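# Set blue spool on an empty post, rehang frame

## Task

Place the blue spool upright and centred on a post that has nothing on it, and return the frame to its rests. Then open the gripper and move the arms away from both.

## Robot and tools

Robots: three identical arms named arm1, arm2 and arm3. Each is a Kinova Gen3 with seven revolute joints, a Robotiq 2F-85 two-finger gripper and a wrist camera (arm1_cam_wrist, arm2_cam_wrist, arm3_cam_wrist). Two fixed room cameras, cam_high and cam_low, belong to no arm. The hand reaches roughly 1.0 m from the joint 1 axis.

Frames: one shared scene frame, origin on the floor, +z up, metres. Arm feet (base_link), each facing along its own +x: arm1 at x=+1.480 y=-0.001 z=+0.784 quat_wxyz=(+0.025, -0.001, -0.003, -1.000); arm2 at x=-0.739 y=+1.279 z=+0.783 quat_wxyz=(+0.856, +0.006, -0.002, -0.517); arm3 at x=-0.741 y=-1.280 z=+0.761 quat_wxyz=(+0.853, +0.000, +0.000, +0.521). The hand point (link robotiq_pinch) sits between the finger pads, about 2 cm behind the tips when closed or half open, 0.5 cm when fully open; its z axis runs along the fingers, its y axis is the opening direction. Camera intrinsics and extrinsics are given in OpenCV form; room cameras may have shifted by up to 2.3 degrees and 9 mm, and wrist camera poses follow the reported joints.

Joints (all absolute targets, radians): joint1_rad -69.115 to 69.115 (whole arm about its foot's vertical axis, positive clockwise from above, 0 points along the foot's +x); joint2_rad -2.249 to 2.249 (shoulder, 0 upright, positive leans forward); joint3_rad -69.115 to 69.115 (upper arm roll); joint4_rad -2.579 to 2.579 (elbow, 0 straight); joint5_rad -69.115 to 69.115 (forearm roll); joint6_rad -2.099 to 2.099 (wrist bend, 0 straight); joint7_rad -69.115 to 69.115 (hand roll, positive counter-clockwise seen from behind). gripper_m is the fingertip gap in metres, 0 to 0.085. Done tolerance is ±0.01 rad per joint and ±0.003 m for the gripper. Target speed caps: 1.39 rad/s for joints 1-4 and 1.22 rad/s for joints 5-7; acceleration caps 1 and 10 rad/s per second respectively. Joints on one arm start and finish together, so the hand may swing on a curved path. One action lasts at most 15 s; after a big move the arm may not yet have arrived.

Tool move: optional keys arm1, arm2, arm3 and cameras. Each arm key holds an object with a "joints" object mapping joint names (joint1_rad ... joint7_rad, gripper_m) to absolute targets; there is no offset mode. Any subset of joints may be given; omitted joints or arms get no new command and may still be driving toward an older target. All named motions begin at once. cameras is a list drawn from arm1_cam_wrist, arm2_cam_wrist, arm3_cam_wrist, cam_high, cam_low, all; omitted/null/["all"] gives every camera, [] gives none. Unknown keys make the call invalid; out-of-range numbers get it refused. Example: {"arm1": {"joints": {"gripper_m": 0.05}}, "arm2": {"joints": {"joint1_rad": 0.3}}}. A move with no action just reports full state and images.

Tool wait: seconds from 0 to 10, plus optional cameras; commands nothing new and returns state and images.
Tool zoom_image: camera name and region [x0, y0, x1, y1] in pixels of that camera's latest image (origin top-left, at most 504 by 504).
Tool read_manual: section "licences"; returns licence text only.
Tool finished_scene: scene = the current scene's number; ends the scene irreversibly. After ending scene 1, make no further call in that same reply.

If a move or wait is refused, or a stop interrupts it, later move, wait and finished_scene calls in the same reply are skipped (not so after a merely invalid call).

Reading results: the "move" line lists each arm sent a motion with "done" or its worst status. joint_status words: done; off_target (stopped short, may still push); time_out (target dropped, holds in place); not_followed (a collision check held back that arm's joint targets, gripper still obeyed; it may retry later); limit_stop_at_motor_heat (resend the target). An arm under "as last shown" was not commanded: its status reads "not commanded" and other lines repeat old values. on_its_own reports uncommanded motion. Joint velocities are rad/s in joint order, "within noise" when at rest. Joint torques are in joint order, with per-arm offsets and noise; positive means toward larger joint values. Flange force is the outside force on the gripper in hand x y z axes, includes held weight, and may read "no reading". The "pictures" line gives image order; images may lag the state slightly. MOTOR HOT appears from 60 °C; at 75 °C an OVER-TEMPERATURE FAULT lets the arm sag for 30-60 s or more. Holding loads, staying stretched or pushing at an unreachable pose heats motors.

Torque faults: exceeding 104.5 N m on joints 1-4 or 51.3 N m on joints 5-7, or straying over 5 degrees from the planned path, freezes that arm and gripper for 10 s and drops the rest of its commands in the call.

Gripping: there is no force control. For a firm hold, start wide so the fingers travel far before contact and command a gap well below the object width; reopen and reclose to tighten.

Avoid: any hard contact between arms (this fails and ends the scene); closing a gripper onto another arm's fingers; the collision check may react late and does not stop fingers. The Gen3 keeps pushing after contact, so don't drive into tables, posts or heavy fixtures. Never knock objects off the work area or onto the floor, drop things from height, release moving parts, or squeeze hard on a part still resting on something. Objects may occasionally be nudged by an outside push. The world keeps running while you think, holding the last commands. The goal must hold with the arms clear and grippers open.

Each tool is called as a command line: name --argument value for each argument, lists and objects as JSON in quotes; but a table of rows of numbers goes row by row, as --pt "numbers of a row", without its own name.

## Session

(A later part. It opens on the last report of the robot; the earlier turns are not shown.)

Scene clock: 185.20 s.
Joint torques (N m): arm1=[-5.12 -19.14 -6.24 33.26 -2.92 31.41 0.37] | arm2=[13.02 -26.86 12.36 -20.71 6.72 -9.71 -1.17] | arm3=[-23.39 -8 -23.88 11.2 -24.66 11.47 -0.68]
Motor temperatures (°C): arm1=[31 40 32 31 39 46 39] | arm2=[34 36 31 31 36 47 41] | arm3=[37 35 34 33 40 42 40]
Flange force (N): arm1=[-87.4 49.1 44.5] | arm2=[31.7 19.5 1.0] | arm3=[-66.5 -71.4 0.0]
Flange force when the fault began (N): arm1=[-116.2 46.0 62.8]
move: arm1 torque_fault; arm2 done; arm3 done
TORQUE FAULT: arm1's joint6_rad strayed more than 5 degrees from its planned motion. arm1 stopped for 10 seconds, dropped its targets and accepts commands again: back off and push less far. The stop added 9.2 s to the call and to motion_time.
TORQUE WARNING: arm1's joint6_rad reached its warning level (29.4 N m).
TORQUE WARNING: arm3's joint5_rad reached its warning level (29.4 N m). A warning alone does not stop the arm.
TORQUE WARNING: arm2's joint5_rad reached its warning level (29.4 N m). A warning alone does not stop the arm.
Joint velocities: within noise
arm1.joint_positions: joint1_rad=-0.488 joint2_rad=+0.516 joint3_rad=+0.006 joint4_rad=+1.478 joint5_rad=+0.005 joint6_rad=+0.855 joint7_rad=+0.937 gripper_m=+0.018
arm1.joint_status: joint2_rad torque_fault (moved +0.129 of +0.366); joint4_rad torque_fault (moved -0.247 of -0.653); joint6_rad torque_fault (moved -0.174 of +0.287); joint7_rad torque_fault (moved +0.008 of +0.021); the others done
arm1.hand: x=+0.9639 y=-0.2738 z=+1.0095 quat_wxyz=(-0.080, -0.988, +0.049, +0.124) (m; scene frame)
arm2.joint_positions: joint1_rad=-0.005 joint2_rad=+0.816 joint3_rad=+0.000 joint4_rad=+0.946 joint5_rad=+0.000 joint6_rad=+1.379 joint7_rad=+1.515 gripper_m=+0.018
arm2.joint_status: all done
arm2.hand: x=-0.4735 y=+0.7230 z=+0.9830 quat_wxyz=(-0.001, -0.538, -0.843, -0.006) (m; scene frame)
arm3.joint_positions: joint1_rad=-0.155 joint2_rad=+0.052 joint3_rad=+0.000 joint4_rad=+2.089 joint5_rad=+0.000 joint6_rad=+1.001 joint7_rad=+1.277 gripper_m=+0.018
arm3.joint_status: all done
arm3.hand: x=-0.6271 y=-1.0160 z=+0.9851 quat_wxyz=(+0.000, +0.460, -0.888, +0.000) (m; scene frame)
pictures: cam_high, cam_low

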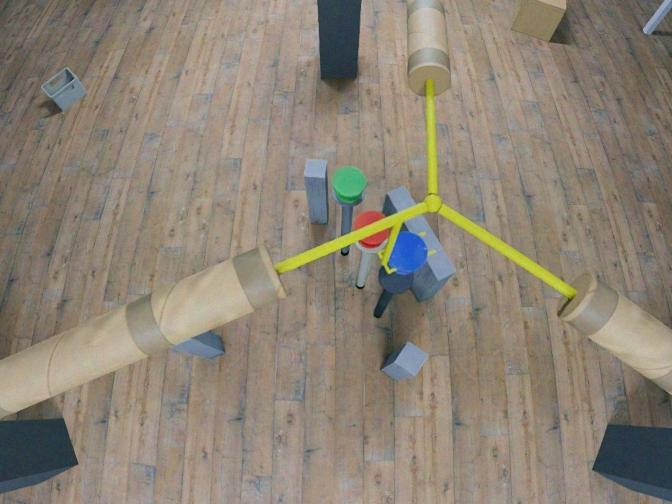

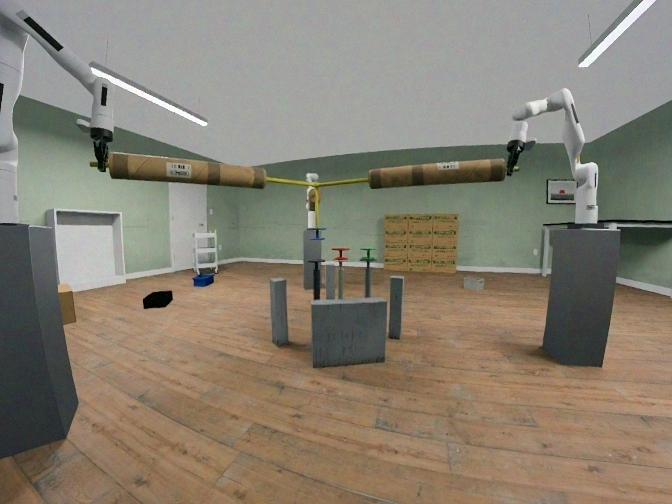

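move --arm1 '{"joints":{"joint1_rad":-0.4814,"joint2_rad":0.7537,"joint3_rad":0,"joint4_rad":1.0721,"joint5_rad":0,"joint6_rad":1.3158,"joint7_rad":0.9504}}' --cameras '["cam_low","cam_high"]'

zoom_image --camera "cam_low" --region '[260, 200, 400, 300]'

zoom_image --camera "cam_high" --region '[310, 200, 450, 320]'

Scene clock: 194.87 s.
Joint torques (N m): arm1=[3.83 -23.25 3.41 -6.16 2.56 2.98 -0.09] | arm2=[0.93 -25.66 2.39 -14.94 -0.16 -4.92 -1.2] | arm3=[-0.87 -11.02 -1.38 -11.39 -2 -1.89 -0.28]
Motor temperatures (°C): arm1=[31 40 32 31 39 48 39] | arm2=[34 36 31 31 36 47 41] | arm3=[37 34 35 33 41 42 40]
Flange force (N): arm1=[-2.2 9.8 3.5] | arm2=[14.7 0.1 0.9] | arm3=[2.3 -5.9 4.9]
move: arm1 done
TORQUE WARNING: arm1's joint6_rad reached its warning level (29.4 N m). A warning alone does not stop the arm.
Joint velocities: within noise
arm1.joint_positions: joint1_rad=-0.481 joint2_rad=+0.754 joint3_rad=+0.000 joint4_rad=+1.072 joint5_rad=+0.000 joint6_rad=+1.316 joint7_rad=+0.950 gripper_m=+0.018
arm1.joint_status: all done
arm1.hand: x=+0.9572 y=-0.2781 z=+0.9870 quat_wxyz=(-0.003, -0.999, +0.045, +0.000) (m; scene frame)
arm2, arm3: as last shown
arm3.joint_positions: joint1_rad=-0.155 joint2_rad=+0.053 joint3_rad=+0.000 joint4_rad=+2.089 joint5_rad=+0.000 joint6_rad=+1.001 joint7_rad=+1.277 gripper_m=+0.018
pictures: cam_high, cam_low

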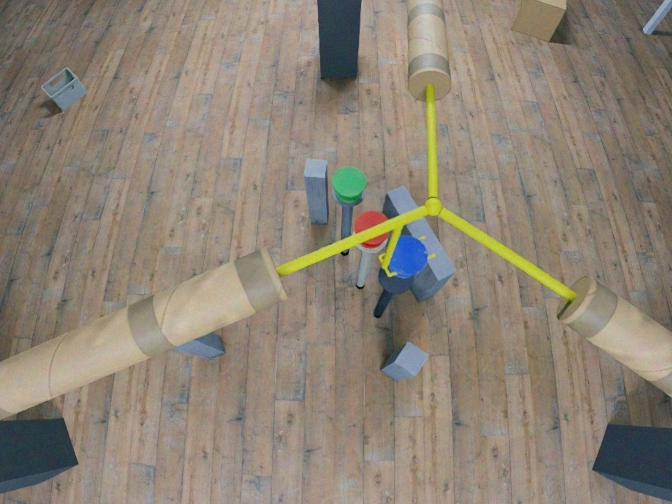

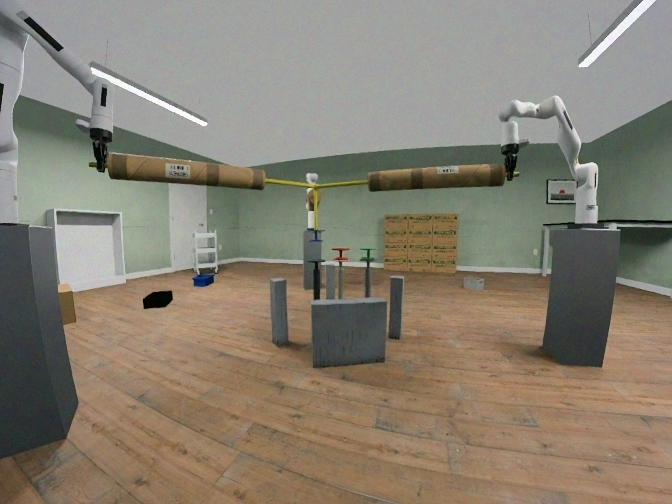

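Scaled by 3.600 from the camera's 672x504 image, which has a finer 960x720 frame.

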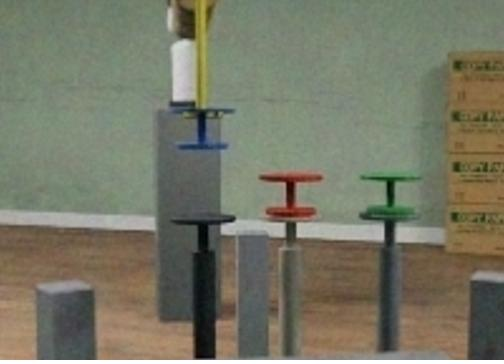

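Scaled by 3.600 from the camera's 672x504 image, which has a finer 960x720 frame.

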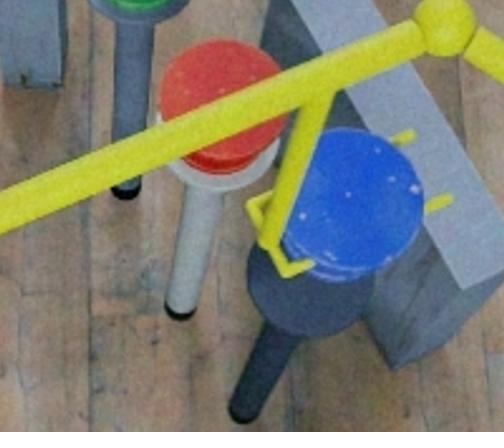

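move --arm1 '{"joints":{"joint1_rad":-0.47496,"joint2_rad":0.85227,"joint4_rad":1.23215,"joint6_rad":1.05717,"joint7_rad":0.95684}}' --arm2 '{"joints":{"joint1_rad":-0.00688,"joint2_rad":0.89997,"joint4_rad":1.12551,"joint6_rad":1.11611,"joint7_rad":1.51382}}' --arm3 '{"joints":{"joint1_rad":-0.16157,"joint2_rad":0.2728,"joint4_rad":2.27019,"joint6_rad":0.5986,"joint7_rad":1.26993}}' --cameras '["cam_low","cam_high"]'

zoom_image --camera "cam_low" --region '[280, 230, 350, 280]'

zoom_image --camera "cam_high" --region '[340, 200, 450, 320]'

Scene clock: 221.70 s.
Joint torques (N m): arm1=[3.18 -24.82 3.12 -7.87 2.01 0.72 -0.05] | arm2=[0.81 -27.15 2.27 -13.95 -0.41 -4.01 -1.14] | arm3=[0.52 -13.65 -0.19 -9.99 -0.76 -2.64 -0.27]
Motor temperatures (°C): arm1=[31 41 32 31 39 47 39] | arm2=[34 36 31 31 35 47 41] | arm3=[37 34 34 33 40 42 40]
Flange force (N): arm1=[1.9 6.0 3.9] | arm2=[11.1 0.0 0.9] | arm3=[5.8 -1.2 4.4]
move: arm1 done; arm2 done; arm3 done
Joint velocities: within noise
arm1.joint_positions: joint1_rad=-0.475 joint2_rad=+0.852 joint3_rad=+0.000 joint4_rad=+1.232 joint5_rad=+0.000 joint6_rad=+1.057 joint7_rad=+0.957 gripper_m=+0.018
arm1.joint_status: all done
arm1.hand: x=+0.9567 y=-0.2745 z=+0.8820 quat_wxyz=(-0.003, -0.999, +0.045, +0.000) (m; scene frame)
arm2.joint_positions: joint1_rad=-0.007 joint2_rad=+0.900 joint3_rad=+0.000 joint4_rad=+1.125 joint5_rad=+0.000 joint6_rad=+1.116 joint7_rad=+1.514 gripper_m=+0.018
arm2.joint_status: all done
arm2.hand: x=-0.4731 y=+0.7270 z=+0.8780 quat_wxyz=(-0.001, -0.538, -0.843, -0.006) (m; scene frame)
arm3.joint_positions: joint1_rad=-0.162 joint2_rad=+0.273 joint3_rad=+0.000 joint4_rad=+2.270 joint5_rad=+0.000 joint6_rad=+0.599 joint7_rad=+1.270 gripper_m=+0.018
arm3.joint_status: all done
arm3.hand: x=-0.6277 y=-1.0116 z=+0.8802 quat_wxyz=(+0.000, +0.461, -0.888, +0.000) (m; scene frame)
pictures: cam_high, cam_low

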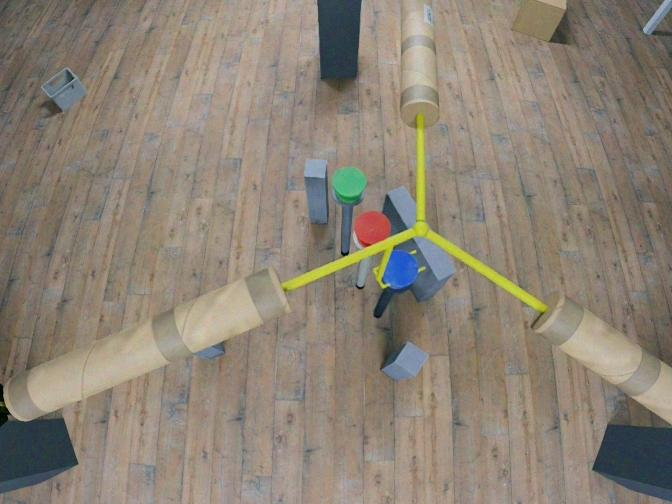

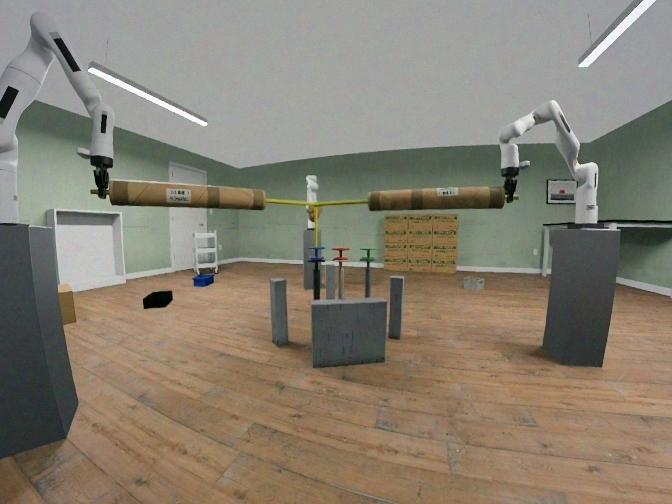

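Scaled by 7.200 from the camera's 672x504 image, which has a finer 960x720 frame.

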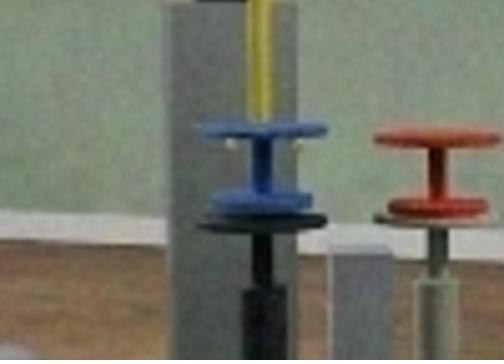

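Scaled by 4.200 from the camera's 672x504 image, which has a finer 960x720 frame.

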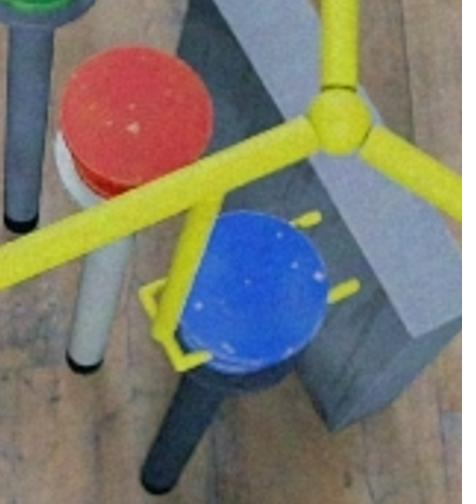

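move --arm1 '{"joints":{"joint1_rad":-0.4742,"joint2_rad":0.8693,"joint4_rad":1.2450,"joint6_rad":1.0273,"joint7_rad":0.9576}}' --arm2 '{"joints":{"joint1_rad":-0.0073,"joint2_rad":0.9154,"joint4_rad":1.1402,"joint6_rad":1.0861,"joint7_rad":1.5134}}' --arm3 '{"joints":{"joint1_rad":-0.1621,"joint2_rad":0.3099,"joint4_rad":2.2866,"joint6_rad":0.5450,"joint7_rad":1.2694}}' --cameras '[]'

move --arm1 '{"joints":{"joint1_rad":-0.47349,"joint2_rad":0.88633,"joint4_rad":1.25786,"joint6_rad":0.9974,"joint7_rad":0.95831}}' --arm2 '{"joints":{"joint1_rad":-0.00765,"joint2_rad":0.93078,"joint4_rad":1.15479,"joint6_rad":1.05602,"joint7_rad":1.51305}}' --arm3 '{"joints":{"joint1_rad":-0.16261,"joint2_rad":0.34704,"joint4_rad":2.30309,"joint6_rad":0.49146,"joint7_rad":1.26889}}' --cameras '["cam_low","cam_high"]'

zoom_image --camera "cam_low" --region '[280, 230, 350, 280]'

zoom_image --camera "cam_high" --region '[340, 200, 450, 320]'

Scene clock: 245.10 s.
Joint torques (N m): arm1=[2.83 -25.29 2.89 -8.97 1.86 -0.17 -0.05] | arm2=[1.24 -27.06 2.83 -13.79 -0.23 -3.98 -1.12] | arm3=[1.13 -14.45 0.7 -11.29 -0.38 -3.62 -0.27]
Motor temperatures (°C): arm1=[31 41 32 31 39 46 39] | arm2=[34 36 31 31 35 47 41] | arm3=[36 34 34 33 40 42 40]
Flange force (N): arm1=[3.9 4.0 3.6] | arm2=[11.4 0.7 0.5] | arm3=[9.5 0.2 3.8]
move: arm1 done; arm2 done; arm3 done
Joint velocities: within noise
arm1.joint_positions: joint1_rad=-0.474 joint2_rad=+0.869 joint3_rad=+0.000 joint4_rad=+1.245 joint5_rad=+0.000 joint6_rad=+1.027 joint7_rad=+0.958 gripper_m=+0.018
arm1.joint_status: all done
arm1.hand: x=+0.9565 y=-0.2741 z=+0.8684 quat_wxyz=(-0.003, -0.999, +0.045, +0.000) (m; scene frame)
arm2.joint_positions: joint1_rad=-0.007 joint2_rad=+0.915 joint3_rad=+0.000 joint4_rad=+1.140 joint5_rad=+0.000 joint6_rad=+1.086 joint7_rad=+1.513 gripper_m=+0.018
arm2.joint_status: all done
arm2.hand: x=-0.4728 y=+0.7275 z=+0.8645 quat_wxyz=(-0.001, -0.538, -0.843, -0.006) (m; scene frame)
arm3.joint_positions: joint1_rad=-0.162 joint2_rad=+0.310 joint3_rad=+0.000 joint4_rad=+2.287 joint5_rad=+0.000 joint6_rad=+0.545 joint7_rad=+1.269 gripper_m=+0.018
arm3.joint_status: all done
arm3.hand: x=-0.6276 y=-1.0108 z=+0.8666 quat_wxyz=(+0.000, +0.460, -0.888, +0.000) (m; scene frame)
pictures: none
No camera images: "cameras" was empty.

Scene clock: 245.83 s.
Joint torques (N m): arm1=[2.19 -25.09 2.36 -8.06 1.55 0.28 -0.05] | arm2=[0.58 -26.6 2.12 -12.03 -0.65 -2.82 -1.05] | arm3=[1.21 -14.24 0.74 -8.52 -0.39 -2.41 -0.3]
Motor temperatures (°C): arm1=[31 41 32 31 39 46 39] | arm2=[34 36 31 31 35 47 41] | arm3=[36 34 34 33 40 41 40]
Flange force (N): arm1=[1.8 4.1 3.6] | arm2=[7.4 -0.3 0.7] | arm3=[5.3 1.4 4.1]
move: arm1 done; arm2 done; arm3 done
Joint velocities: within noise
arm1.joint_positions: joint1_rad=-0.473 joint2_rad=+0.886 joint3_rad=+0.000 joint4_rad=+1.258 joint5_rad=+0.000 joint6_rad=+0.997 joint7_rad=+0.958 gripper_m=+0.018
arm1.joint_status: all done
arm1.hand: x=+0.9566 y=-0.2736 z=+0.8549 quat_wxyz=(-0.003, -0.999, +0.045, +0.000) (m; scene frame)
arm2.joint_positions: joint1_rad=-0.008 joint2_rad=+0.931 joint3_rad=+0.000 joint4_rad=+1.155 joint5_rad=+0.000 joint6_rad=+1.056 joint7_rad=+1.513 gripper_m=+0.018
arm2.joint_status: all done
arm2.hand: x=-0.4728 y=+0.7282 z=+0.8510 quat_wxyz=(-0.002, -0.538, -0.843, -0.006) (m; scene frame)
arm3.joint_positions: joint1_rad=-0.163 joint2_rad=+0.347 joint3_rad=+0.000 joint4_rad=+2.303 joint5_rad=+0.000 joint6_rad=+0.491 joint7_rad=+1.269 gripper_m=+0.018
arm3.joint_status: all done
arm3.hand: x=-0.6277 y=-1.0106 z=+0.8532 quat_wxyz=(+0.000, +0.460, -0.888, +0.000) (m; scene frame)
pictures: cam_high, cam_low

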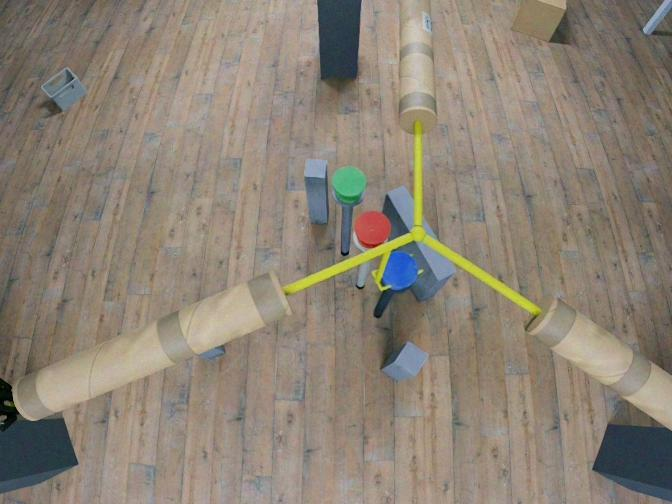

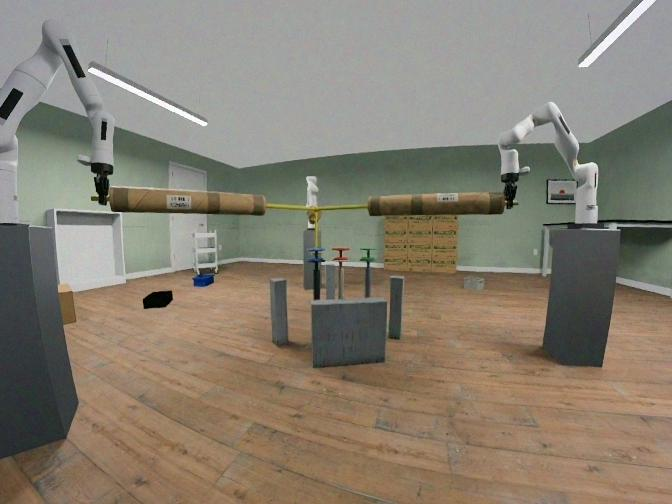

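Scaled by 7.200 from the camera's 672x504 image, which has a finer 960x720 frame.

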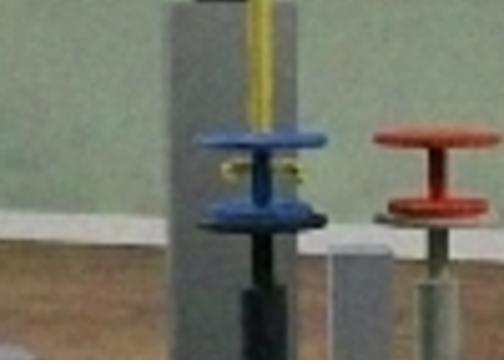

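Scaled by 4.200 from the camera's 672x504 image, which has a finer 960x720 frame.

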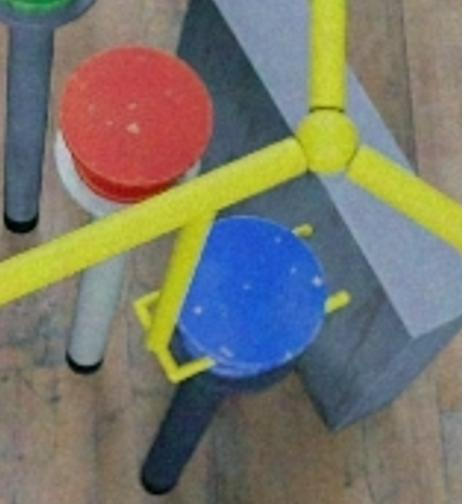

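move --arm1 '{"joints":{"joint1_rad":-0.33798,"joint2_rad":0.88946,"joint4_rad":1.25081,"joint6_rad":1.00132,"joint7_rad":1.09382}}' --arm2 '{"joints":{"joint1_rad":-0.01644,"joint2_rad":0.77051,"joint4_rad":1.51232,"joint6_rad":0.85876,"joint7_rad":1.50426}}' --arm3 '{"joints":{"joint1_rad":-0.31714,"joint2_rad":0.43692,"joint4_rad":2.1232,"joint6_rad":0.58147,"joint7_rad":1.11436}}' --cameras '[]'

move --arm1 '{"joints":{"joint1_rad":-0.20489,"joint2_rad":0.91589,"joint4_rad":1.19174,"joint6_rad":1.03396,"joint7_rad":1.22691}}' --arm2 '{"joints":{"joint1_rad":-0.02835,"joint2_rad":0.63661,"joint4_rad":1.81194,"joint6_rad":0.69304,"joint7_rad":1.49235}}' --arm3 '{"joints":{"joint1_rad":-0.42385,"joint2_rad":0.54058,"joint4_rad":1.91003,"joint6_rad":0.69098,"joint7_rad":1.00765}}' --cameras '["cam_low","cam_high"]'

zoom_image --camera "cam_high" --region '[340, 160, 450, 300]'

move --arm1 '{"joints":{"joint1_rad":-0.07755,"joint2_rad":0.80828,"joint4_rad":1.43222,"joint6_rad":0.90109,"joint7_rad":1.35425}}' --arm2 '{"joints":{"joint1_rad":-0.21894,"joint2_rad":0.56195,"joint4_rad":1.98013,"joint6_rad":0.59951,"joint7_rad":1.30176}}' --arm3 '{"joints":{"joint1_rad":-0.3504,"joint2_rad":0.6892,"joint4_rad":1.59714,"joint6_rad":0.85525,"joint7_rad":1.0811}}' --cameras '["cam_high","cam_low"]'

Scene clock: 282.03 s.
Joint torques (N m): arm1=[1.66 -25.09 1.91 -8.09 1.34 0.27 -0.12] | arm2=[-0.69 -23.53 1.22 -11.3 -0.42 -3.09 -0.2] | arm3=[1.35 -16.66 0.75 -8.39 -0.24 -1.97 -0.23]
Motor temperatures (°C): arm1=[31 42 32 31 39 45 39] | arm2=[34 37 31 31 35 47 41] | arm3=[36 33 34 33 39 41 40]
Flange force (N): arm1=[1.0 3.2 3.5] | arm2=[6.1 -1.2 0.2] | arm3=[4.0 1.2 4.2]
move: arm1 done; arm2 done; arm3 done
TORQUE WARNING: arm2's joint6_rad reached its warning level (29.4 N m). A warning alone does not stop the arm.
Joint velocities: within noise
arm1.joint_positions: joint1_rad=-0.338 joint2_rad=+0.889 joint3_rad=+0.000 joint4_rad=+1.251 joint5_rad=+0.000 joint6_rad=+1.001 joint7_rad=+1.094 gripper_m=+0.018
arm1.joint_status: all done
arm1.hand: x=+0.9231 y=-0.2009 z=+0.8546 quat_wxyz=(-0.003, -0.999, +0.045, +0.000) (m; scene frame)
arm2.joint_positions: joint1_rad=-0.016 joint2_rad=+0.770 joint3_rad=+0.000 joint4_rad=+1.512 joint5_rad=+0.000 joint6_rad=+0.859 joint7_rad=+1.504 gripper_m=+0.018
arm2.joint_status: all done
arm2.hand: x=-0.5064 y=+0.8007 z=+0.8515 quat_wxyz=(-0.002, -0.538, -0.843, -0.006) (m; scene frame)
arm3.joint_positions: joint1_rad=-0.317 joint2_rad=+0.437 joint3_rad=+0.000 joint4_rad=+2.123 joint5_rad=+0.000 joint6_rad=+0.581 joint7_rad=+1.114 gripper_m=+0.018
arm3.joint_status: all done
arm3.hand: x=-0.6613 y=-0.9378 z=+0.8532 quat_wxyz=(+0.000, +0.461, -0.888, +0.000) (m; scene frame)
pictures: none
No camera images: "cameras" was empty.

Scene clock: 283.50 s.
Joint torques (N m): arm1=[1.66 -26.02 1.95 -8.75 1.34 -0.11 -0.21] | arm2=[-0.98 -19.91 0.82 -10.01 -0.49 -2.91 -0.24] | arm3=[1.72 -19.27 1.17 -8.64 -0.04 -1.54 -0.22]
Motor temperatures (°C): arm1=[31 42 32 31 39 45 39] | arm2=[34 37 31 31 35 47 41] | arm3=[36 33 34 33 39 41 40]
Flange force (N): arm1=[1.0 2.9 3.6] | arm2=[5.4 -2.2 -0.5] | arm3=[3.7 1.5 4.3]
move: arm1 done; arm2 done; arm3 done
TORQUE WARNING: arm2's joint4_rad reached its warning level (56.7 N m). A warning alone does not stop the arm.
Joint velocities: within noise
arm1.joint_positions: joint1_rad=-0.205 joint2_rad=+0.916 joint3_rad=+0.000 joint4_rad=+1.192 joint5_rad=+0.000 joint6_rad=+1.034 joint7_rad=+1.227 gripper_m=+0.018
arm1.joint_status: all done
arm1.hand: x=+0.8895 y=-0.1283 z=+0.8543 quat_wxyz=(-0.003, -0.999, +0.045, +0.001) (m; scene frame)
arm2.joint_positions: joint1_rad=-0.028 joint2_rad=+0.636 joint3_rad=+0.000 joint4_rad=+1.812 joint5_rad=+0.000 joint6_rad=+0.693 joint7_rad=+1.492 gripper_m=+0.018
arm2.joint_status: all done
arm2.hand: x=-0.5399 y=+0.8733 z=+0.8518 quat_wxyz=(-0.002, -0.538, -0.843, -0.006) (m; scene frame)
arm3.joint_positions: joint1_rad=-0.424 joint2_rad=+0.541 joint3_rad=+0.000 joint4_rad=+1.910 joint5_rad=+0.000 joint6_rad=+0.691 joint7_rad=+1.008 gripper_m=+0.018
arm3.joint_status: all done
arm3.hand: x=-0.6949 y=-0.8652 z=+0.8531 quat_wxyz=(+0.000, +0.461, -0.888, +0.000) (m; scene frame)
pictures: cam_high, cam_low

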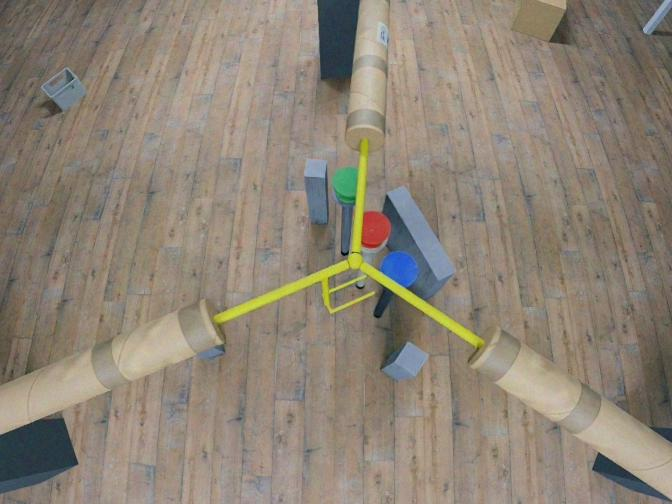

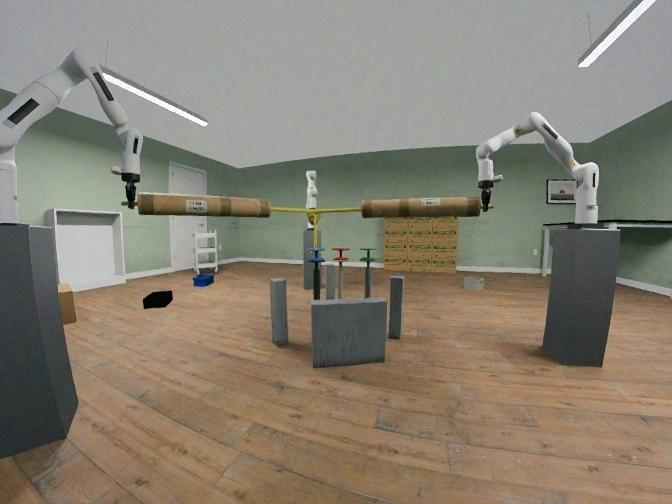

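Scaled by 3.600 from the camera's 672x504 image, which has a finer 960x720 frame.

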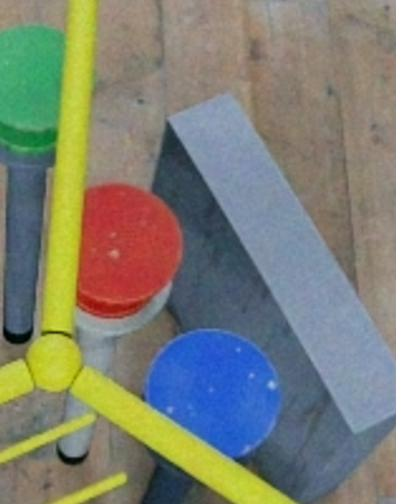

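Scene clock: 284.97 s.
Joint torques (N m): arm1=[1.99 -24.35 2.46 -9.33 1.64 -0.98 -0.18] | arm2=[-1.13 -18.23 0.6 -10.27 -0.47 -3.39 -0.22] | arm3=[1.92 -22.51 1.46 -8.75 0.12 -0.8 -0.22]
Motor temperatures (°C): arm1=[31 42 32 31 39 45 39] | arm2=[34 37 31 31 35 47 41] | arm3=[36 33 34 33 39 41 40]
Flange force (N): arm1=[3.3 3.4 3.5] | arm2=[6.1 -4.2 -0.7] | arm3=[2.3 2.1 4.2]
move: arm1 done; arm2 done; arm3 done
TORQUE WARNING: arm3's joint6_rad reached its warning level (29.4 N m). A warning alone does not stop the arm.
Joint velocities: within noise
arm1.joint_positions: joint1_rad=-0.077 joint2_rad=+0.808 joint3_rad=+0.000 joint4_rad=+1.432 joint5_rad=+0.000 joint6_rad=+0.901 joint7_rad=+1.354 gripper_m=+0.018
arm1.joint_status: all done
arm1.hand: x=+0.9308 y=-0.0455 z=+0.8537 quat_wxyz=(-0.003, -0.999, +0.045, +0.000) (m; scene frame)
arm2.joint_positions: joint1_rad=-0.219 joint2_rad=+0.562 joint3_rad=+0.000 joint4_rad=+1.980 joint5_rad=+0.000 joint6_rad=+0.600 joint7_rad=+1.302 gripper_m=+0.018
arm2.joint_status: all done
arm2.hand: x=-0.4987 y=+0.9563 z=+0.8527 quat_wxyz=(-0.001, -0.538, -0.843, -0.006) (m; scene frame)
arm3.joint_positions: joint1_rad=-0.350 joint2_rad=+0.689 joint3_rad=+0.000 joint4_rad=+1.597 joint5_rad=+0.000 joint6_rad=+0.855 joint7_rad=+1.081 gripper_m=+0.018
arm3.joint_status: all done
arm3.hand: x=-0.6537 y=-0.7826 z=+0.8530 quat_wxyz=(+0.000, +0.461, -0.888, +0.000) (m; scene frame)
pictures: cam_high, cam_low

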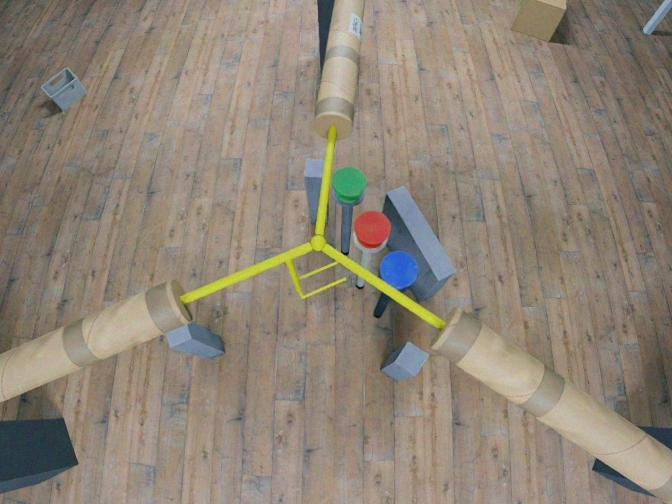

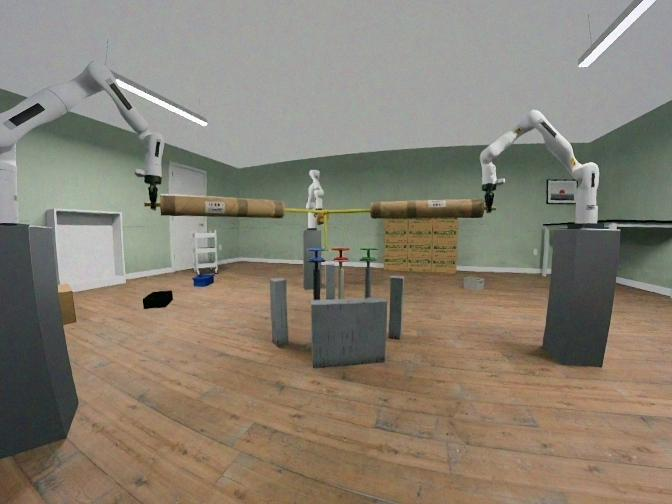

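move --arm1 '{"joints":{"joint1_rad":0.07506,"joint2_rad":0.8259,"joint4_rad":1.62711,"joint6_rad":0.68858,"joint7_rad":1.50686}}' --arm2 '{"joints":{"joint1_rad":-0.44896,"joint2_rad":0.64638,"joint4_rad":2.11907,"joint6_rad":0.37614,"joint7_rad":1.07174}}' --arm3 '{"joints":{"joint1_rad":-0.29933,"joint2_rad":0.93767,"joint4_rad":1.25623,"joint6_rad":0.94769,"joint7_rad":1.13217}}' --cameras '[]'

move --arm1 '{"joints":{"joint1_rad":0.0751,"joint2_rad":1.0444,"joint4_rad":1.6175,"joint6_rad":0.4797,"joint7_rad":1.5071}}' --arm2 '{"joints":{"joint1_rad":-0.4478,"joint2_rad":0.9446,"joint4_rad":2.1088,"joint6_rad":0.0882,"joint7_rad":1.0729}}' --arm3 '{"joints":{"joint1_rad":-0.2996,"joint2_rad":1.1191,"joint4_rad":1.2638,"joint6_rad":0.7587,"joint7_rad":1.1319}}' --cameras '[]'

move --arm1 '{"joints":{"joint1_rad":0.0751,"joint2_rad":1.28449,"joint4_rad":1.51671,"joint6_rad":0.34039,"joint7_rad":1.5071}}' --arm2 '{"joints":{"joint1_rad":-0.447,"joint2_rad":1.24032,"joint4_rad":1.993,"joint6_rad":-0.09173,"joint7_rad":1.0737}}' --arm3 '{"joints":{"joint1_rad":-0.2999,"joint2_rad":1.33355,"joint4_rad":1.17468,"joint6_rad":0.63336,"joint7_rad":1.1316}}' --cameras '["cam_high","cam_low"]'

Scene clock: 298.97 s.
Joint torques (N m): arm1=[0.78 -24.08 1.32 -9.27 0.87 -1.7 -0.17] | arm2=[-0.37 -17.89 1.62 -8.01 -0.15 -3.16 -0.14] | arm3=[2.85 -26.93 2.13 -9.63 0.47 -0.95 -0.11]
Motor temperatures (°C): arm1=[31 42 32 31 39 45 39] | arm2=[34 37 31 31 35 47 41] | arm3=[36 34 34 33 39 42 40]
Flange force (N): arm1=[4.9 1.8 3.9] | arm2=[4.2 -3.4 -1.3] | arm3=[3.5 2.9 4.1]
move: arm1 done; arm2 done; arm3 done
TORQUE WARNING: arm3's joint6_rad reached its warning level (29.4 N m). A warning alone does not stop the arm.
Joint velocities: within noise
arm1.joint_positions: joint1_rad=+0.075 joint2_rad=+0.826 joint3_rad=+0.000 joint4_rad=+1.627 joint5_rad=+0.000 joint6_rad=+0.689 joint7_rad=+1.507 gripper_m=+0.018
arm1.joint_status: all done
arm1.hand: x=+0.9719 y=+0.0372 z=+0.8002 quat_wxyz=(-0.003, -0.999, +0.045, +0.000) (m; scene frame)
arm2.joint_positions: joint1_rad=-0.449 joint2_rad=+0.646 joint3_rad=+0.000 joint4_rad=+2.119 joint5_rad=+0.000 joint6_rad=+0.376 joint7_rad=+1.072 gripper_m=+0.018
arm2.joint_status: all done
arm2.hand: x=-0.4573 y=+1.0395 z=+0.8008 quat_wxyz=(-0.001, -0.538, -0.843, -0.006) (m; scene frame)
arm3.joint_positions: joint1_rad=-0.299 joint2_rad=+0.938 joint3_rad=+0.000 joint4_rad=+1.256 joint5_rad=+0.000 joint6_rad=+0.948 joint7_rad=+1.132 gripper_m=+0.018
arm3.joint_status: all done
arm3.hand: x=-0.6128 y=-0.6994 z=+0.8000 quat_wxyz=(+0.000, +0.461, -0.888, +0.000) (m; scene frame)
pictures: none
No camera images: "cameras" was empty.

Scene clock: 300.40 s.
Joint torques (N m): arm1=[-0.85 -26.34 -0.21 -8.49 0.31 -2.04 -0.14] | arm2=[-1.66 -18.56 -0.07 -2.03 -0.67 -1.59 -0.26] | arm3=[4.97 -27.14 4.07 -7 1.08 -0.19 -0.07]
Motor temperatures (°C): arm1=[31 42 32 31 39 45 39] | arm2=[34 36 31 31 35 47 41] | arm3=[36 34 34 33 39 42 40]
Flange force (N): arm1=[6.2 -1.2 4.5] | arm2=[-4.0 -3.9 -0.4] | arm3=[2.1 7.4 4.4]
move: arm1 done; arm2 done; arm3 done
Joint velocities: within noise
arm1.joint_positions: joint1_rad=+0.075 joint2_rad=+1.044 joint3_rad=+0.000 joint4_rad=+1.617 joint5_rad=+0.000 joint6_rad=+0.480 joint7_rad=+1.507 gripper_m=+0.018
arm1.joint_status: all done
arm1.hand: x=+0.9719 y=+0.0366 z=+0.6903 quat_wxyz=(-0.003, -0.999, +0.045, +0.000) (m; scene frame)
arm2.joint_positions: joint1_rad=-0.448 joint2_rad=+0.945 joint3_rad=+0.000 joint4_rad=+2.109 joint5_rad=+0.000 joint6_rad=+0.088 joint7_rad=+1.073 gripper_m=+0.018
arm2.joint_status: all done
arm2.hand: x=-0.4569 y=+1.0402 z=+0.6907 quat_wxyz=(-0.002, -0.538, -0.843, -0.006) (m; scene frame)
arm3.joint_positions: joint1_rad=-0.300 joint2_rad=+1.119 joint3_rad=+0.000 joint4_rad=+1.264 joint5_rad=+0.000 joint6_rad=+0.759 joint7_rad=+1.132 gripper_m=+0.018
arm3.joint_status: all done
arm3.hand: x=-0.6127 y=-0.6990 z=+0.6901 quat_wxyz=(+0.000, +0.461, -0.888, +0.000) (m; scene frame)
pictures: none
No camera images: "cameras" was empty.

Scene clock: 301.83 s.
Joint torques (N m): arm1=[-0.93 -28.04 -0.09 -7.48 0.34 -2.12 -0.08] | arm2=[-2.41 -19.48 -1.38 0.6 -0.43 -1.28 -0.19] | arm3=[5.1 -26.76 4.34 -4.61 0.92 0.58 -0.05]
Motor temperatures (°C): arm1=[31 42 32 31 39 45 39] | arm2=[34 36 31 31 35 47 41] | arm3=[36 34 34 33 39 42 40]
Flange force (N): arm1=[6.5 -1.2 4.9] | arm2=[-6.6 -4.3 1.1] | arm3=[-0.4 8.7 5.0]
move: arm1 done; arm2 done; arm3 done
Joint velocities: within noise
arm1.joint_positions: joint1_rad=+0.075 joint2_rad=+1.284 joint3_rad=+0.000 joint4_rad=+1.517 joint5_rad=+0.000 joint6_rad=+0.340 joint7_rad=+1.507 gripper_m=+0.018
arm1.joint_status: all done
arm1.hand: x=+0.9720 y=+0.0360 z=+0.5803 quat_wxyz=(-0.003, -0.999, +0.045, +0.001) (m; scene frame)
arm2.joint_positions: joint1_rad=-0.447 joint2_rad=+1.240 joint3_rad=+0.000 joint4_rad=+1.993 joint5_rad=+0.000 joint6_rad=-0.092 joint7_rad=+1.074 gripper_m=+0.018
arm2.joint_status: all done
arm2.hand: x=-0.4556 y=+1.0406 z=+0.5808 quat_wxyz=(-0.002, -0.538, -0.843, -0.006) (m; scene frame)
arm3.joint_positions: joint1_rad=-0.300 joint2_rad=+1.334 joint3_rad=+0.000 joint4_rad=+1.175 joint5_rad=+0.000 joint6_rad=+0.633 joint7_rad=+1.132 gripper_m=+0.018
arm3.joint_status: all done
arm3.hand: x=-0.6127 y=-0.6988 z=+0.5801 quat_wxyz=(+0.000, +0.460, -0.888, +0.000) (m; scene frame)
pictures: cam_high, cam_low

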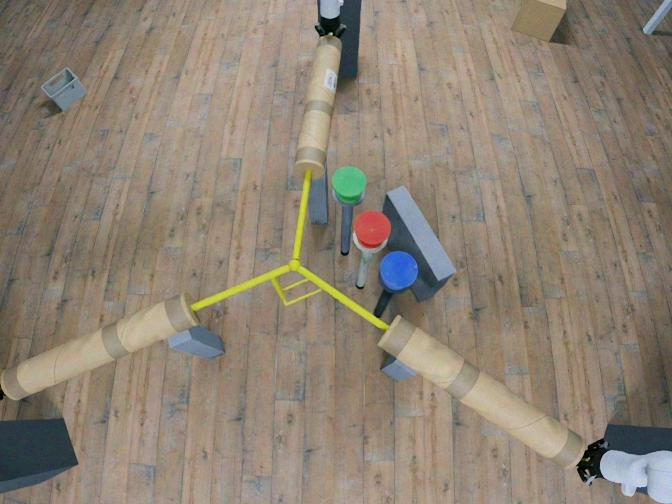

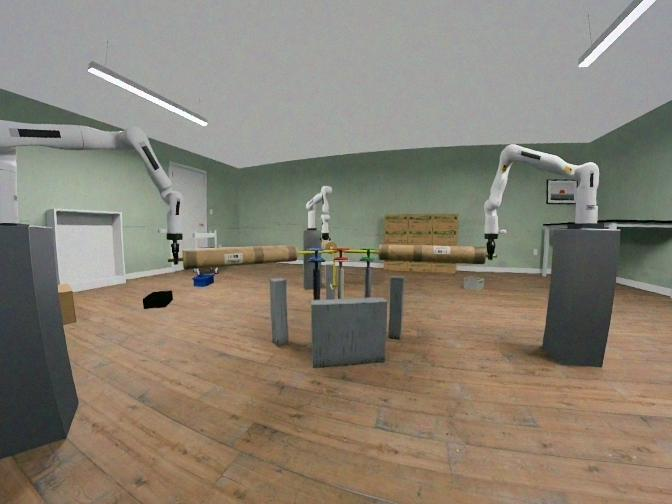

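move --arm1 '{"joints":{"joint1_rad":0.0751,"joint2_rad":1.4700,"joint4_rad":1.3825,"joint6_rad":0.2889,"joint7_rad":1.5071}}' --arm2 '{"joints":{"joint1_rad":-0.446,"joint2_rad":1.4384,"joint4_rad":1.8530,"joint6_rad":-0.1498,"joint7_rad":1.0747}}' --arm3 '{"joints":{"joint1_rad":-0.3,"joint2_rad":1.5110,"joint4_rad":1.0360,"joint6_rad":0.5944,"joint7_rad":1.1315}}' --cameras '[]'

move --arm1 '{"joints":{"joint1_rad":0.0751,"joint2_rad":1.5344,"joint4_rad":1.3239,"joint6_rad":0.2833,"joint7_rad":1.5071}}' --arm2 '{"joints":{"joint1_rad":-0.4457,"joint2_rad":1.5123,"joint4_rad":1.7928,"joint6_rad":-0.1635,"joint7_rad":1.0750}}' --arm3 '{"joints":{"joint1_rad":-0.3001,"joint2_rad":1.5756,"joint4_rad":0.9773,"joint6_rad":0.5887,"joint7_rad":1.1314}}' --cameras '["cam_high","cam_low"]'

zoom_image --camera "cam_low" --region '[250, 230, 420, 360]'

zoom_image --camera "cam_high" --region '[140, 140, 460, 400]'

Scene clock: 312.73 s.
Joint torques (N m): arm1=[-1.22 -29.26 -0.39 -7.34 0.32 -2.29 -0.06] | arm2=[-1.51 -21.2 0.34 0 -0.47 -1.89 -0.16] | arm3=[5.28 -28.93 4.36 -6.44 0.95 -0.62 -0.05]
Motor temperatures (°C): arm1=[31 43 32 31 39 45 39] | arm2=[34 36 31 31 35 47 41] | arm3=[36 34 34 33 39 41 40]
Flange force (N): arm1=[7.0 -1.7 5.2] | arm2=[-3.7 -2.8 2.3] | arm3=[3.1 7.6 5.4]
move: arm1 done; arm2 done; arm3 done
Joint velocities: within noise
arm1.joint_positions: joint1_rad=+0.075 joint2_rad=+1.470 joint3_rad=+0.000 joint4_rad=+1.382 joint5_rad=+0.000 joint6_rad=+0.289 joint7_rad=+1.507 gripper_m=+0.018
arm1.joint_status: all done
arm1.hand: x=+0.9722 y=+0.0355 z=+0.4988 quat_wxyz=(-0.003, -0.999, +0.044, +0.001) (m; scene frame)
arm2.joint_positions: joint1_rad=-0.446 joint2_rad=+1.438 joint3_rad=+0.000 joint4_rad=+1.853 joint5_rad=+0.000 joint6_rad=-0.150 joint7_rad=+1.075 gripper_m=+0.018
arm2.joint_status: all done
arm2.hand: x=-0.4544 y=+1.0404 z=+0.5020 quat_wxyz=(-0.002, -0.538, -0.843, -0.006) (m; scene frame)
arm3.joint_positions: joint1_rad=-0.300 joint2_rad=+1.511 joint3_rad=+0.000 joint4_rad=+1.036 joint5_rad=+0.000 joint6_rad=+0.594 joint7_rad=+1.131 gripper_m=+0.018
arm3.joint_status: all done
arm3.hand: x=-0.6125 y=-0.6977 z=+0.4993 quat_wxyz=(+0.000, +0.461, -0.888, +0.000) (m; scene frame)
pictures: none
No camera images: "cameras" was empty.

Scene clock: 313.60 s.
Joint torques (N m): arm1=[-1.64 -15.28 -1.05 -12.42 0.33 -7.32 -0.02] | arm2=[-2.24 -13.42 -1.29 1.57 -0.41 -0.7 -0.18] | arm3=[6.54 -21.49 5.43 -4.37 1.32 -0.84 -0.07]
Motor temperatures (°C): arm1=[31 43 32 31 39 45 39] | arm2=[34 36 31 31 35 47 41] | arm3=[36 34 34 33 39 41 40]
Flange force (N): arm1=[20.5 -2.6 -40.3] | arm2=[-7.6 -3.2 -12.9] | arm3=[3.9 9.5 -7.4]
move: arm1 done; arm2 done; arm3 done
Joint velocities: within noise
arm1.joint_positions: joint1_rad=+0.075 joint2_rad=+1.534 joint3_rad=+0.000 joint4_rad=+1.324 joint5_rad=+0.000 joint6_rad=+0.283 joint7_rad=+1.507 gripper_m=+0.018
arm1.joint_status: all done
arm1.hand: x=+0.9721 y=+0.0354 z=+0.4713 quat_wxyz=(-0.003, -0.999, +0.045, +0.000) (m; scene frame)
arm2.joint_positions: joint1_rad=-0.446 joint2_rad=+1.512 joint3_rad=+0.000 joint4_rad=+1.793 joint5_rad=+0.000 joint6_rad=-0.163 joint7_rad=+1.075 gripper_m=+0.018
arm2.joint_status: all done
arm2.hand: x=-0.4552 y=+1.0413 z=+0.4718 quat_wxyz=(-0.001, -0.538, -0.843, -0.006) (m; scene frame)
arm3.joint_positions: joint1_rad=-0.300 joint2_rad=+1.576 joint3_rad=+0.000 joint4_rad=+0.977 joint5_rad=+0.000 joint6_rad=+0.589 joint7_rad=+1.131 gripper_m=+0.018
arm3.joint_status: all done
arm3.hand: x=-0.6128 y=-0.6985 z=+0.4711 quat_wxyz=(+0.000, +0.461, -0.888, +0.000) (m; scene frame)
pictures: cam_high, cam_low

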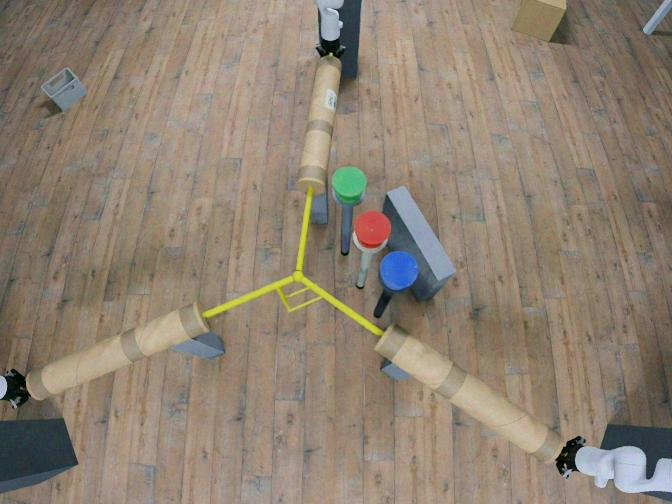

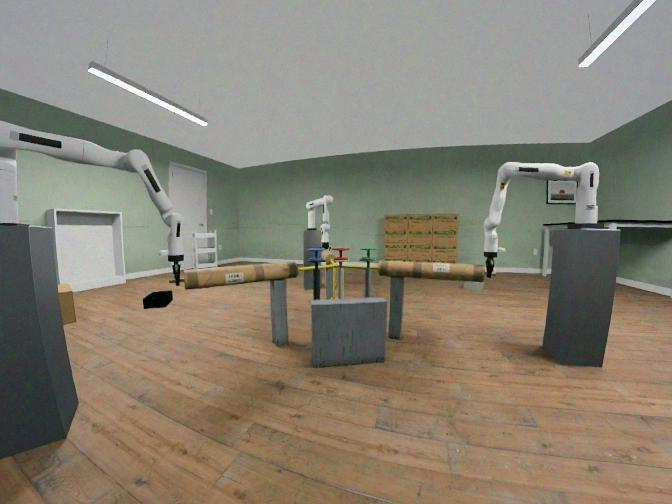

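Scaled by 2.965 from the camera's 672x504 image, which has a finer 960x720 frame.

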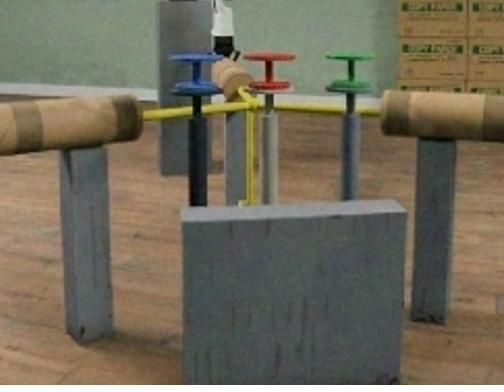

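Scaled by 1.575 from the camera's 672x504 image, which has a finer 960x720 frame.

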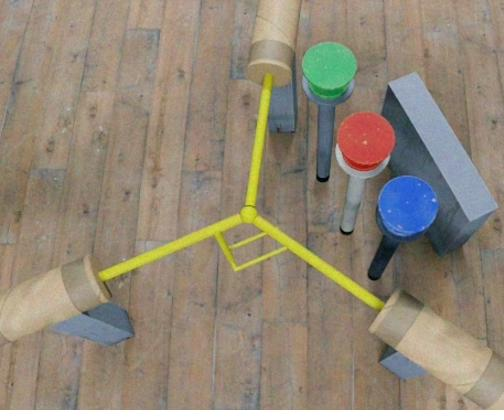

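move --arm1 '{"joints":{"gripper_m":0.085}}' --arm2 '{"joints":{"gripper_m":0.085}}' --arm3 '{"joints":{"gripper_m":0.085}}' --cameras '[]'

move --arm1 '{"joints":{"joint1_rad":0.0751,"joint2_rad":1.28449,"joint4_rad":1.51671,"joint6_rad":0.34039,"joint7_rad":1.5071}}' --arm2 '{"joints":{"joint1_rad":-0.447,"joint2_rad":1.24032,"joint4_rad":1.993,"joint6_rad":-0.09173,"joint7_rad":1.0737}}' --arm3 '{"joints":{"joint1_rad":-0.2999,"joint2_rad":1.33355,"joint4_rad":1.17468,"joint6_rad":0.63336,"joint7_rad":1.1316}}' --cameras '[]'

move --arm1 '{"joints":{"joint1_rad":0.0751,"joint2_rad":1.0444,"joint4_rad":1.6175,"joint6_rad":0.4797,"joint7_rad":1.5071}}' --arm2 '{"joints":{"joint1_rad":-0.4478,"joint2_rad":0.9446,"joint4_rad":2.1088,"joint6_rad":0.0882,"joint7_rad":1.0729}}' --arm3 '{"joints":{"joint1_rad":-0.2996,"joint2_rad":1.1191,"joint4_rad":1.2638,"joint6_rad":0.7587,"joint7_rad":1.1319}}' --cameras '["cam_high","cam_low"]'

zoom_image --camera "cam_low" --region '[250, 230, 420, 360]'

Scene clock: 323.73 s.
Joint torques (N m): arm1=[-0.08 -22.64 0.01 -1.82 0.26 0.22 -0.1] | arm2=[-0.89 -16.98 0.77 2.28 -0.45 -0.23 -0.14] | arm3=[1.08 -24.93 0.54 -4.32 -0.21 -0.1 0.07]
Motor temperatures (°C): arm1=[31 43 32 31 39 45 39] | arm2=[34 36 31 31 35 47 41] | arm3=[36 34 34 33 38 41 40]
Flange force (N): arm1=[-1.7 0.6 1.6] | arm2=[-5.0 -0.3 -2.7] | arm3=[-2.6 2.5 0.9]
move: arm1 done; arm2 done; arm3 done
Joint velocities: within noise
arm1.joint_positions: joint1_rad=+0.075 joint2_rad=+1.534 joint3_rad=+0.000 joint4_rad=+1.324 joint5_rad=+0.000 joint6_rad=+0.283 joint7_rad=+1.507 gripper_m=+0.085
arm1.joint_status: all done
arm1.hand: x=+0.9722 y=+0.0354 z=+0.4712 quat_wxyz=(-0.003, -0.999, +0.045, +0.000) (m; scene frame)
arm2.joint_positions: joint1_rad=-0.446 joint2_rad=+1.512 joint3_rad=+0.000 joint4_rad=+1.793 joint5_rad=+0.000 joint6_rad=-0.163 joint7_rad=+1.075 gripper_m=+0.085
arm2.joint_status: all done
arm2.hand: x=-0.4553 y=+1.0414 z=+0.4717 quat_wxyz=(-0.001, -0.538, -0.843, -0.006) (m; scene frame)
arm3.joint_positions: joint1_rad=-0.300 joint2_rad=+1.576 joint3_rad=+0.000 joint4_rad=+0.977 joint5_rad=+0.000 joint6_rad=+0.589 joint7_rad=+1.131 gripper_m=+0.085
arm3.joint_status: all done
arm3.hand: x=-0.6128 y=-0.6986 z=+0.4711 quat_wxyz=(+0.000, +0.460, -0.888, +0.000) (m; scene frame)
pictures: none
No camera images: "cameras" was empty.

Scene clock: 325.13 s.
Joint torques (N m): arm1=[-0.12 -22.37 0.01 -2.3 0.23 0.18 -0.06] | arm2=[-0.93 -16.57 0.89 1.59 -0.49 -0.24 -0.14] | arm3=[1.05 -24.63 0.58 -4.55 -0.23 -0.01 0.07]
Motor temperatures (°C): arm1=[31 43 32 31 39 45 39] | arm2=[34 36 31 31 35 47 41] | arm3=[36 34 34 33 38 41 40]
Flange force (N): arm1=[-1.8 0.6 1.2] | arm2=[-4.9 -0.6 -3.8] | arm3=[-2.3 2.3 0.2]
move: arm1 done; arm2 done; arm3 done
Joint velocities: within noise
arm1.joint_positions: joint1_rad=+0.075 joint2_rad=+1.284 joint3_rad=+0.000 joint4_rad=+1.517 joint5_rad=+0.000 joint6_rad=+0.340 joint7_rad=+1.507 gripper_m=+0.085
arm1.joint_status: all done
arm1.hand: x=+0.9721 y=+0.0360 z=+0.5803 quat_wxyz=(-0.003, -0.999, +0.045, +0.000) (m; scene frame)
arm2.joint_positions: joint1_rad=-0.447 joint2_rad=+1.240 joint3_rad=+0.000 joint4_rad=+1.993 joint5_rad=+0.000 joint6_rad=-0.092 joint7_rad=+1.074 gripper_m=+0.085
arm2.joint_status: all done
arm2.hand: x=-0.4556 y=+1.0406 z=+0.5808 quat_wxyz=(-0.002, -0.538, -0.843, -0.006) (m; scene frame)
arm3.joint_positions: joint1_rad=-0.300 joint2_rad=+1.334 joint3_rad=+0.000 joint4_rad=+1.175 joint5_rad=+0.000 joint6_rad=+0.633 joint7_rad=+1.132 gripper_m=+0.085
arm3.joint_status: all done
arm3.hand: x=-0.6128 y=-0.6988 z=+0.5801 quat_wxyz=(+0.000, +0.460, -0.888, +0.000) (m; scene frame)
pictures: none
No camera images: "cameras" was empty.

Scene clock: 326.57 s.
Joint torques (N m): arm1=[-0.06 -21.71 -0.03 -3.37 0.24 0.23 -0.08] | arm2=[-0.85 -15.27 0.79 0.02 -0.44 -0.26 -0.1] | arm3=[1.05 -24.13 0.48 -5.51 -0.2 -0.05 0.07]
Motor temperatures (°C): arm1=[31 43 32 31 39 45 39] | arm2=[34 36 31 31 35 47 41] | arm3=[36 34 34 33 38 41 40]
Flange force (N): arm1=[-2.1 0.6 1.0] | arm2=[-4.4 -0.8 -5.4] | arm3=[-1.9 2.2 -0.3]
move: arm1 done; arm2 done; arm3 done
Joint velocities: within noise
arm1.joint_positions: joint1_rad=+0.075 joint2_rad=+1.044 joint3_rad=+0.000 joint4_rad=+1.617 joint5_rad=+0.000 joint6_rad=+0.480 joint7_rad=+1.507 gripper_m=+0.085
arm1.joint_status: all done
arm1.hand: x=+0.9719 y=+0.0366 z=+0.6903 quat_wxyz=(-0.003, -0.999, +0.045, +0.000) (m; scene frame)
arm2.joint_positions: joint1_rad=-0.448 joint2_rad=+0.945 joint3_rad=+0.000 joint4_rad=+2.109 joint5_rad=+0.000 joint6_rad=+0.088 joint7_rad=+1.073 gripper_m=+0.085
arm2.joint_status: all done
arm2.hand: x=-0.4569 y=+1.0403 z=+0.6907 quat_wxyz=(-0.001, -0.538, -0.843, -0.006) (m; scene frame)
arm3.joint_positions: joint1_rad=-0.300 joint2_rad=+1.119 joint3_rad=+0.000 joint4_rad=+1.264 joint5_rad=+0.000 joint6_rad=+0.759 joint7_rad=+1.132 gripper_m=+0.085
arm3.joint_status: all done
arm3.hand: x=-0.6127 y=-0.6990 z=+0.6901 quat_wxyz=(+0.000, +0.460, -0.888, +0.000) (m; scene frame)
pictures: cam_high, cam_low

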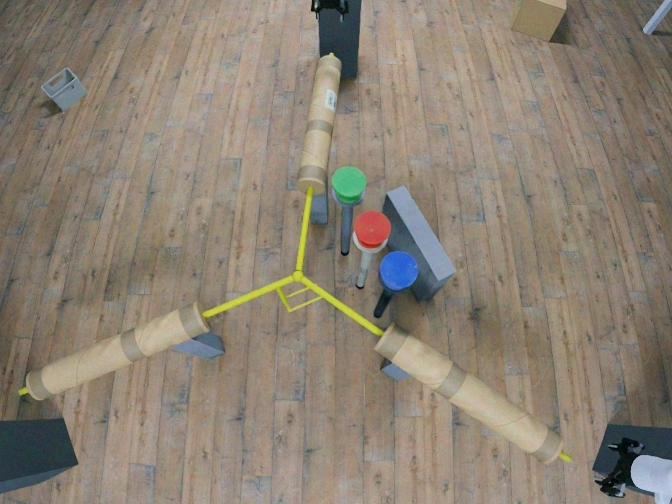

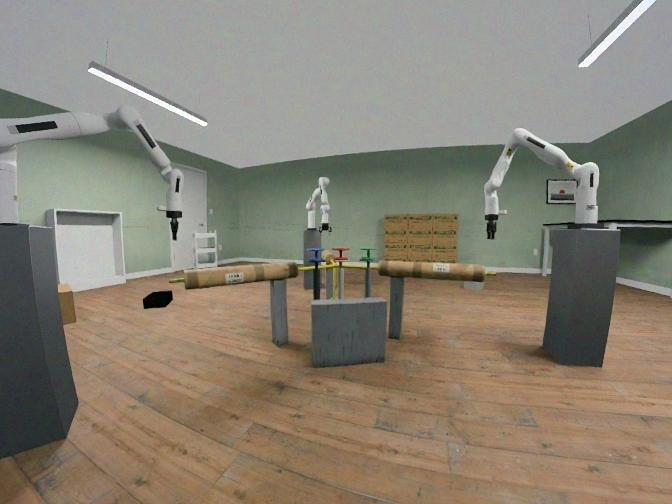

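Scaled by 2.965 from the camera's 672x504 image, which has a finer 960x720 frame.

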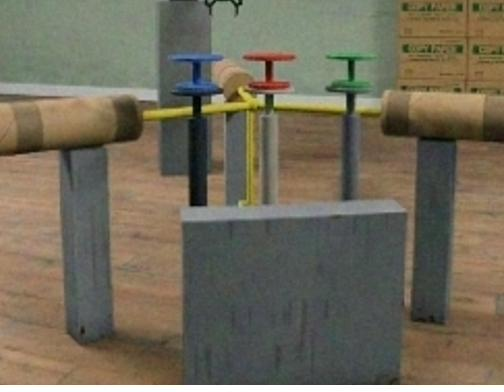

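finished_scene --scene 3

The scene is finished: the task was done.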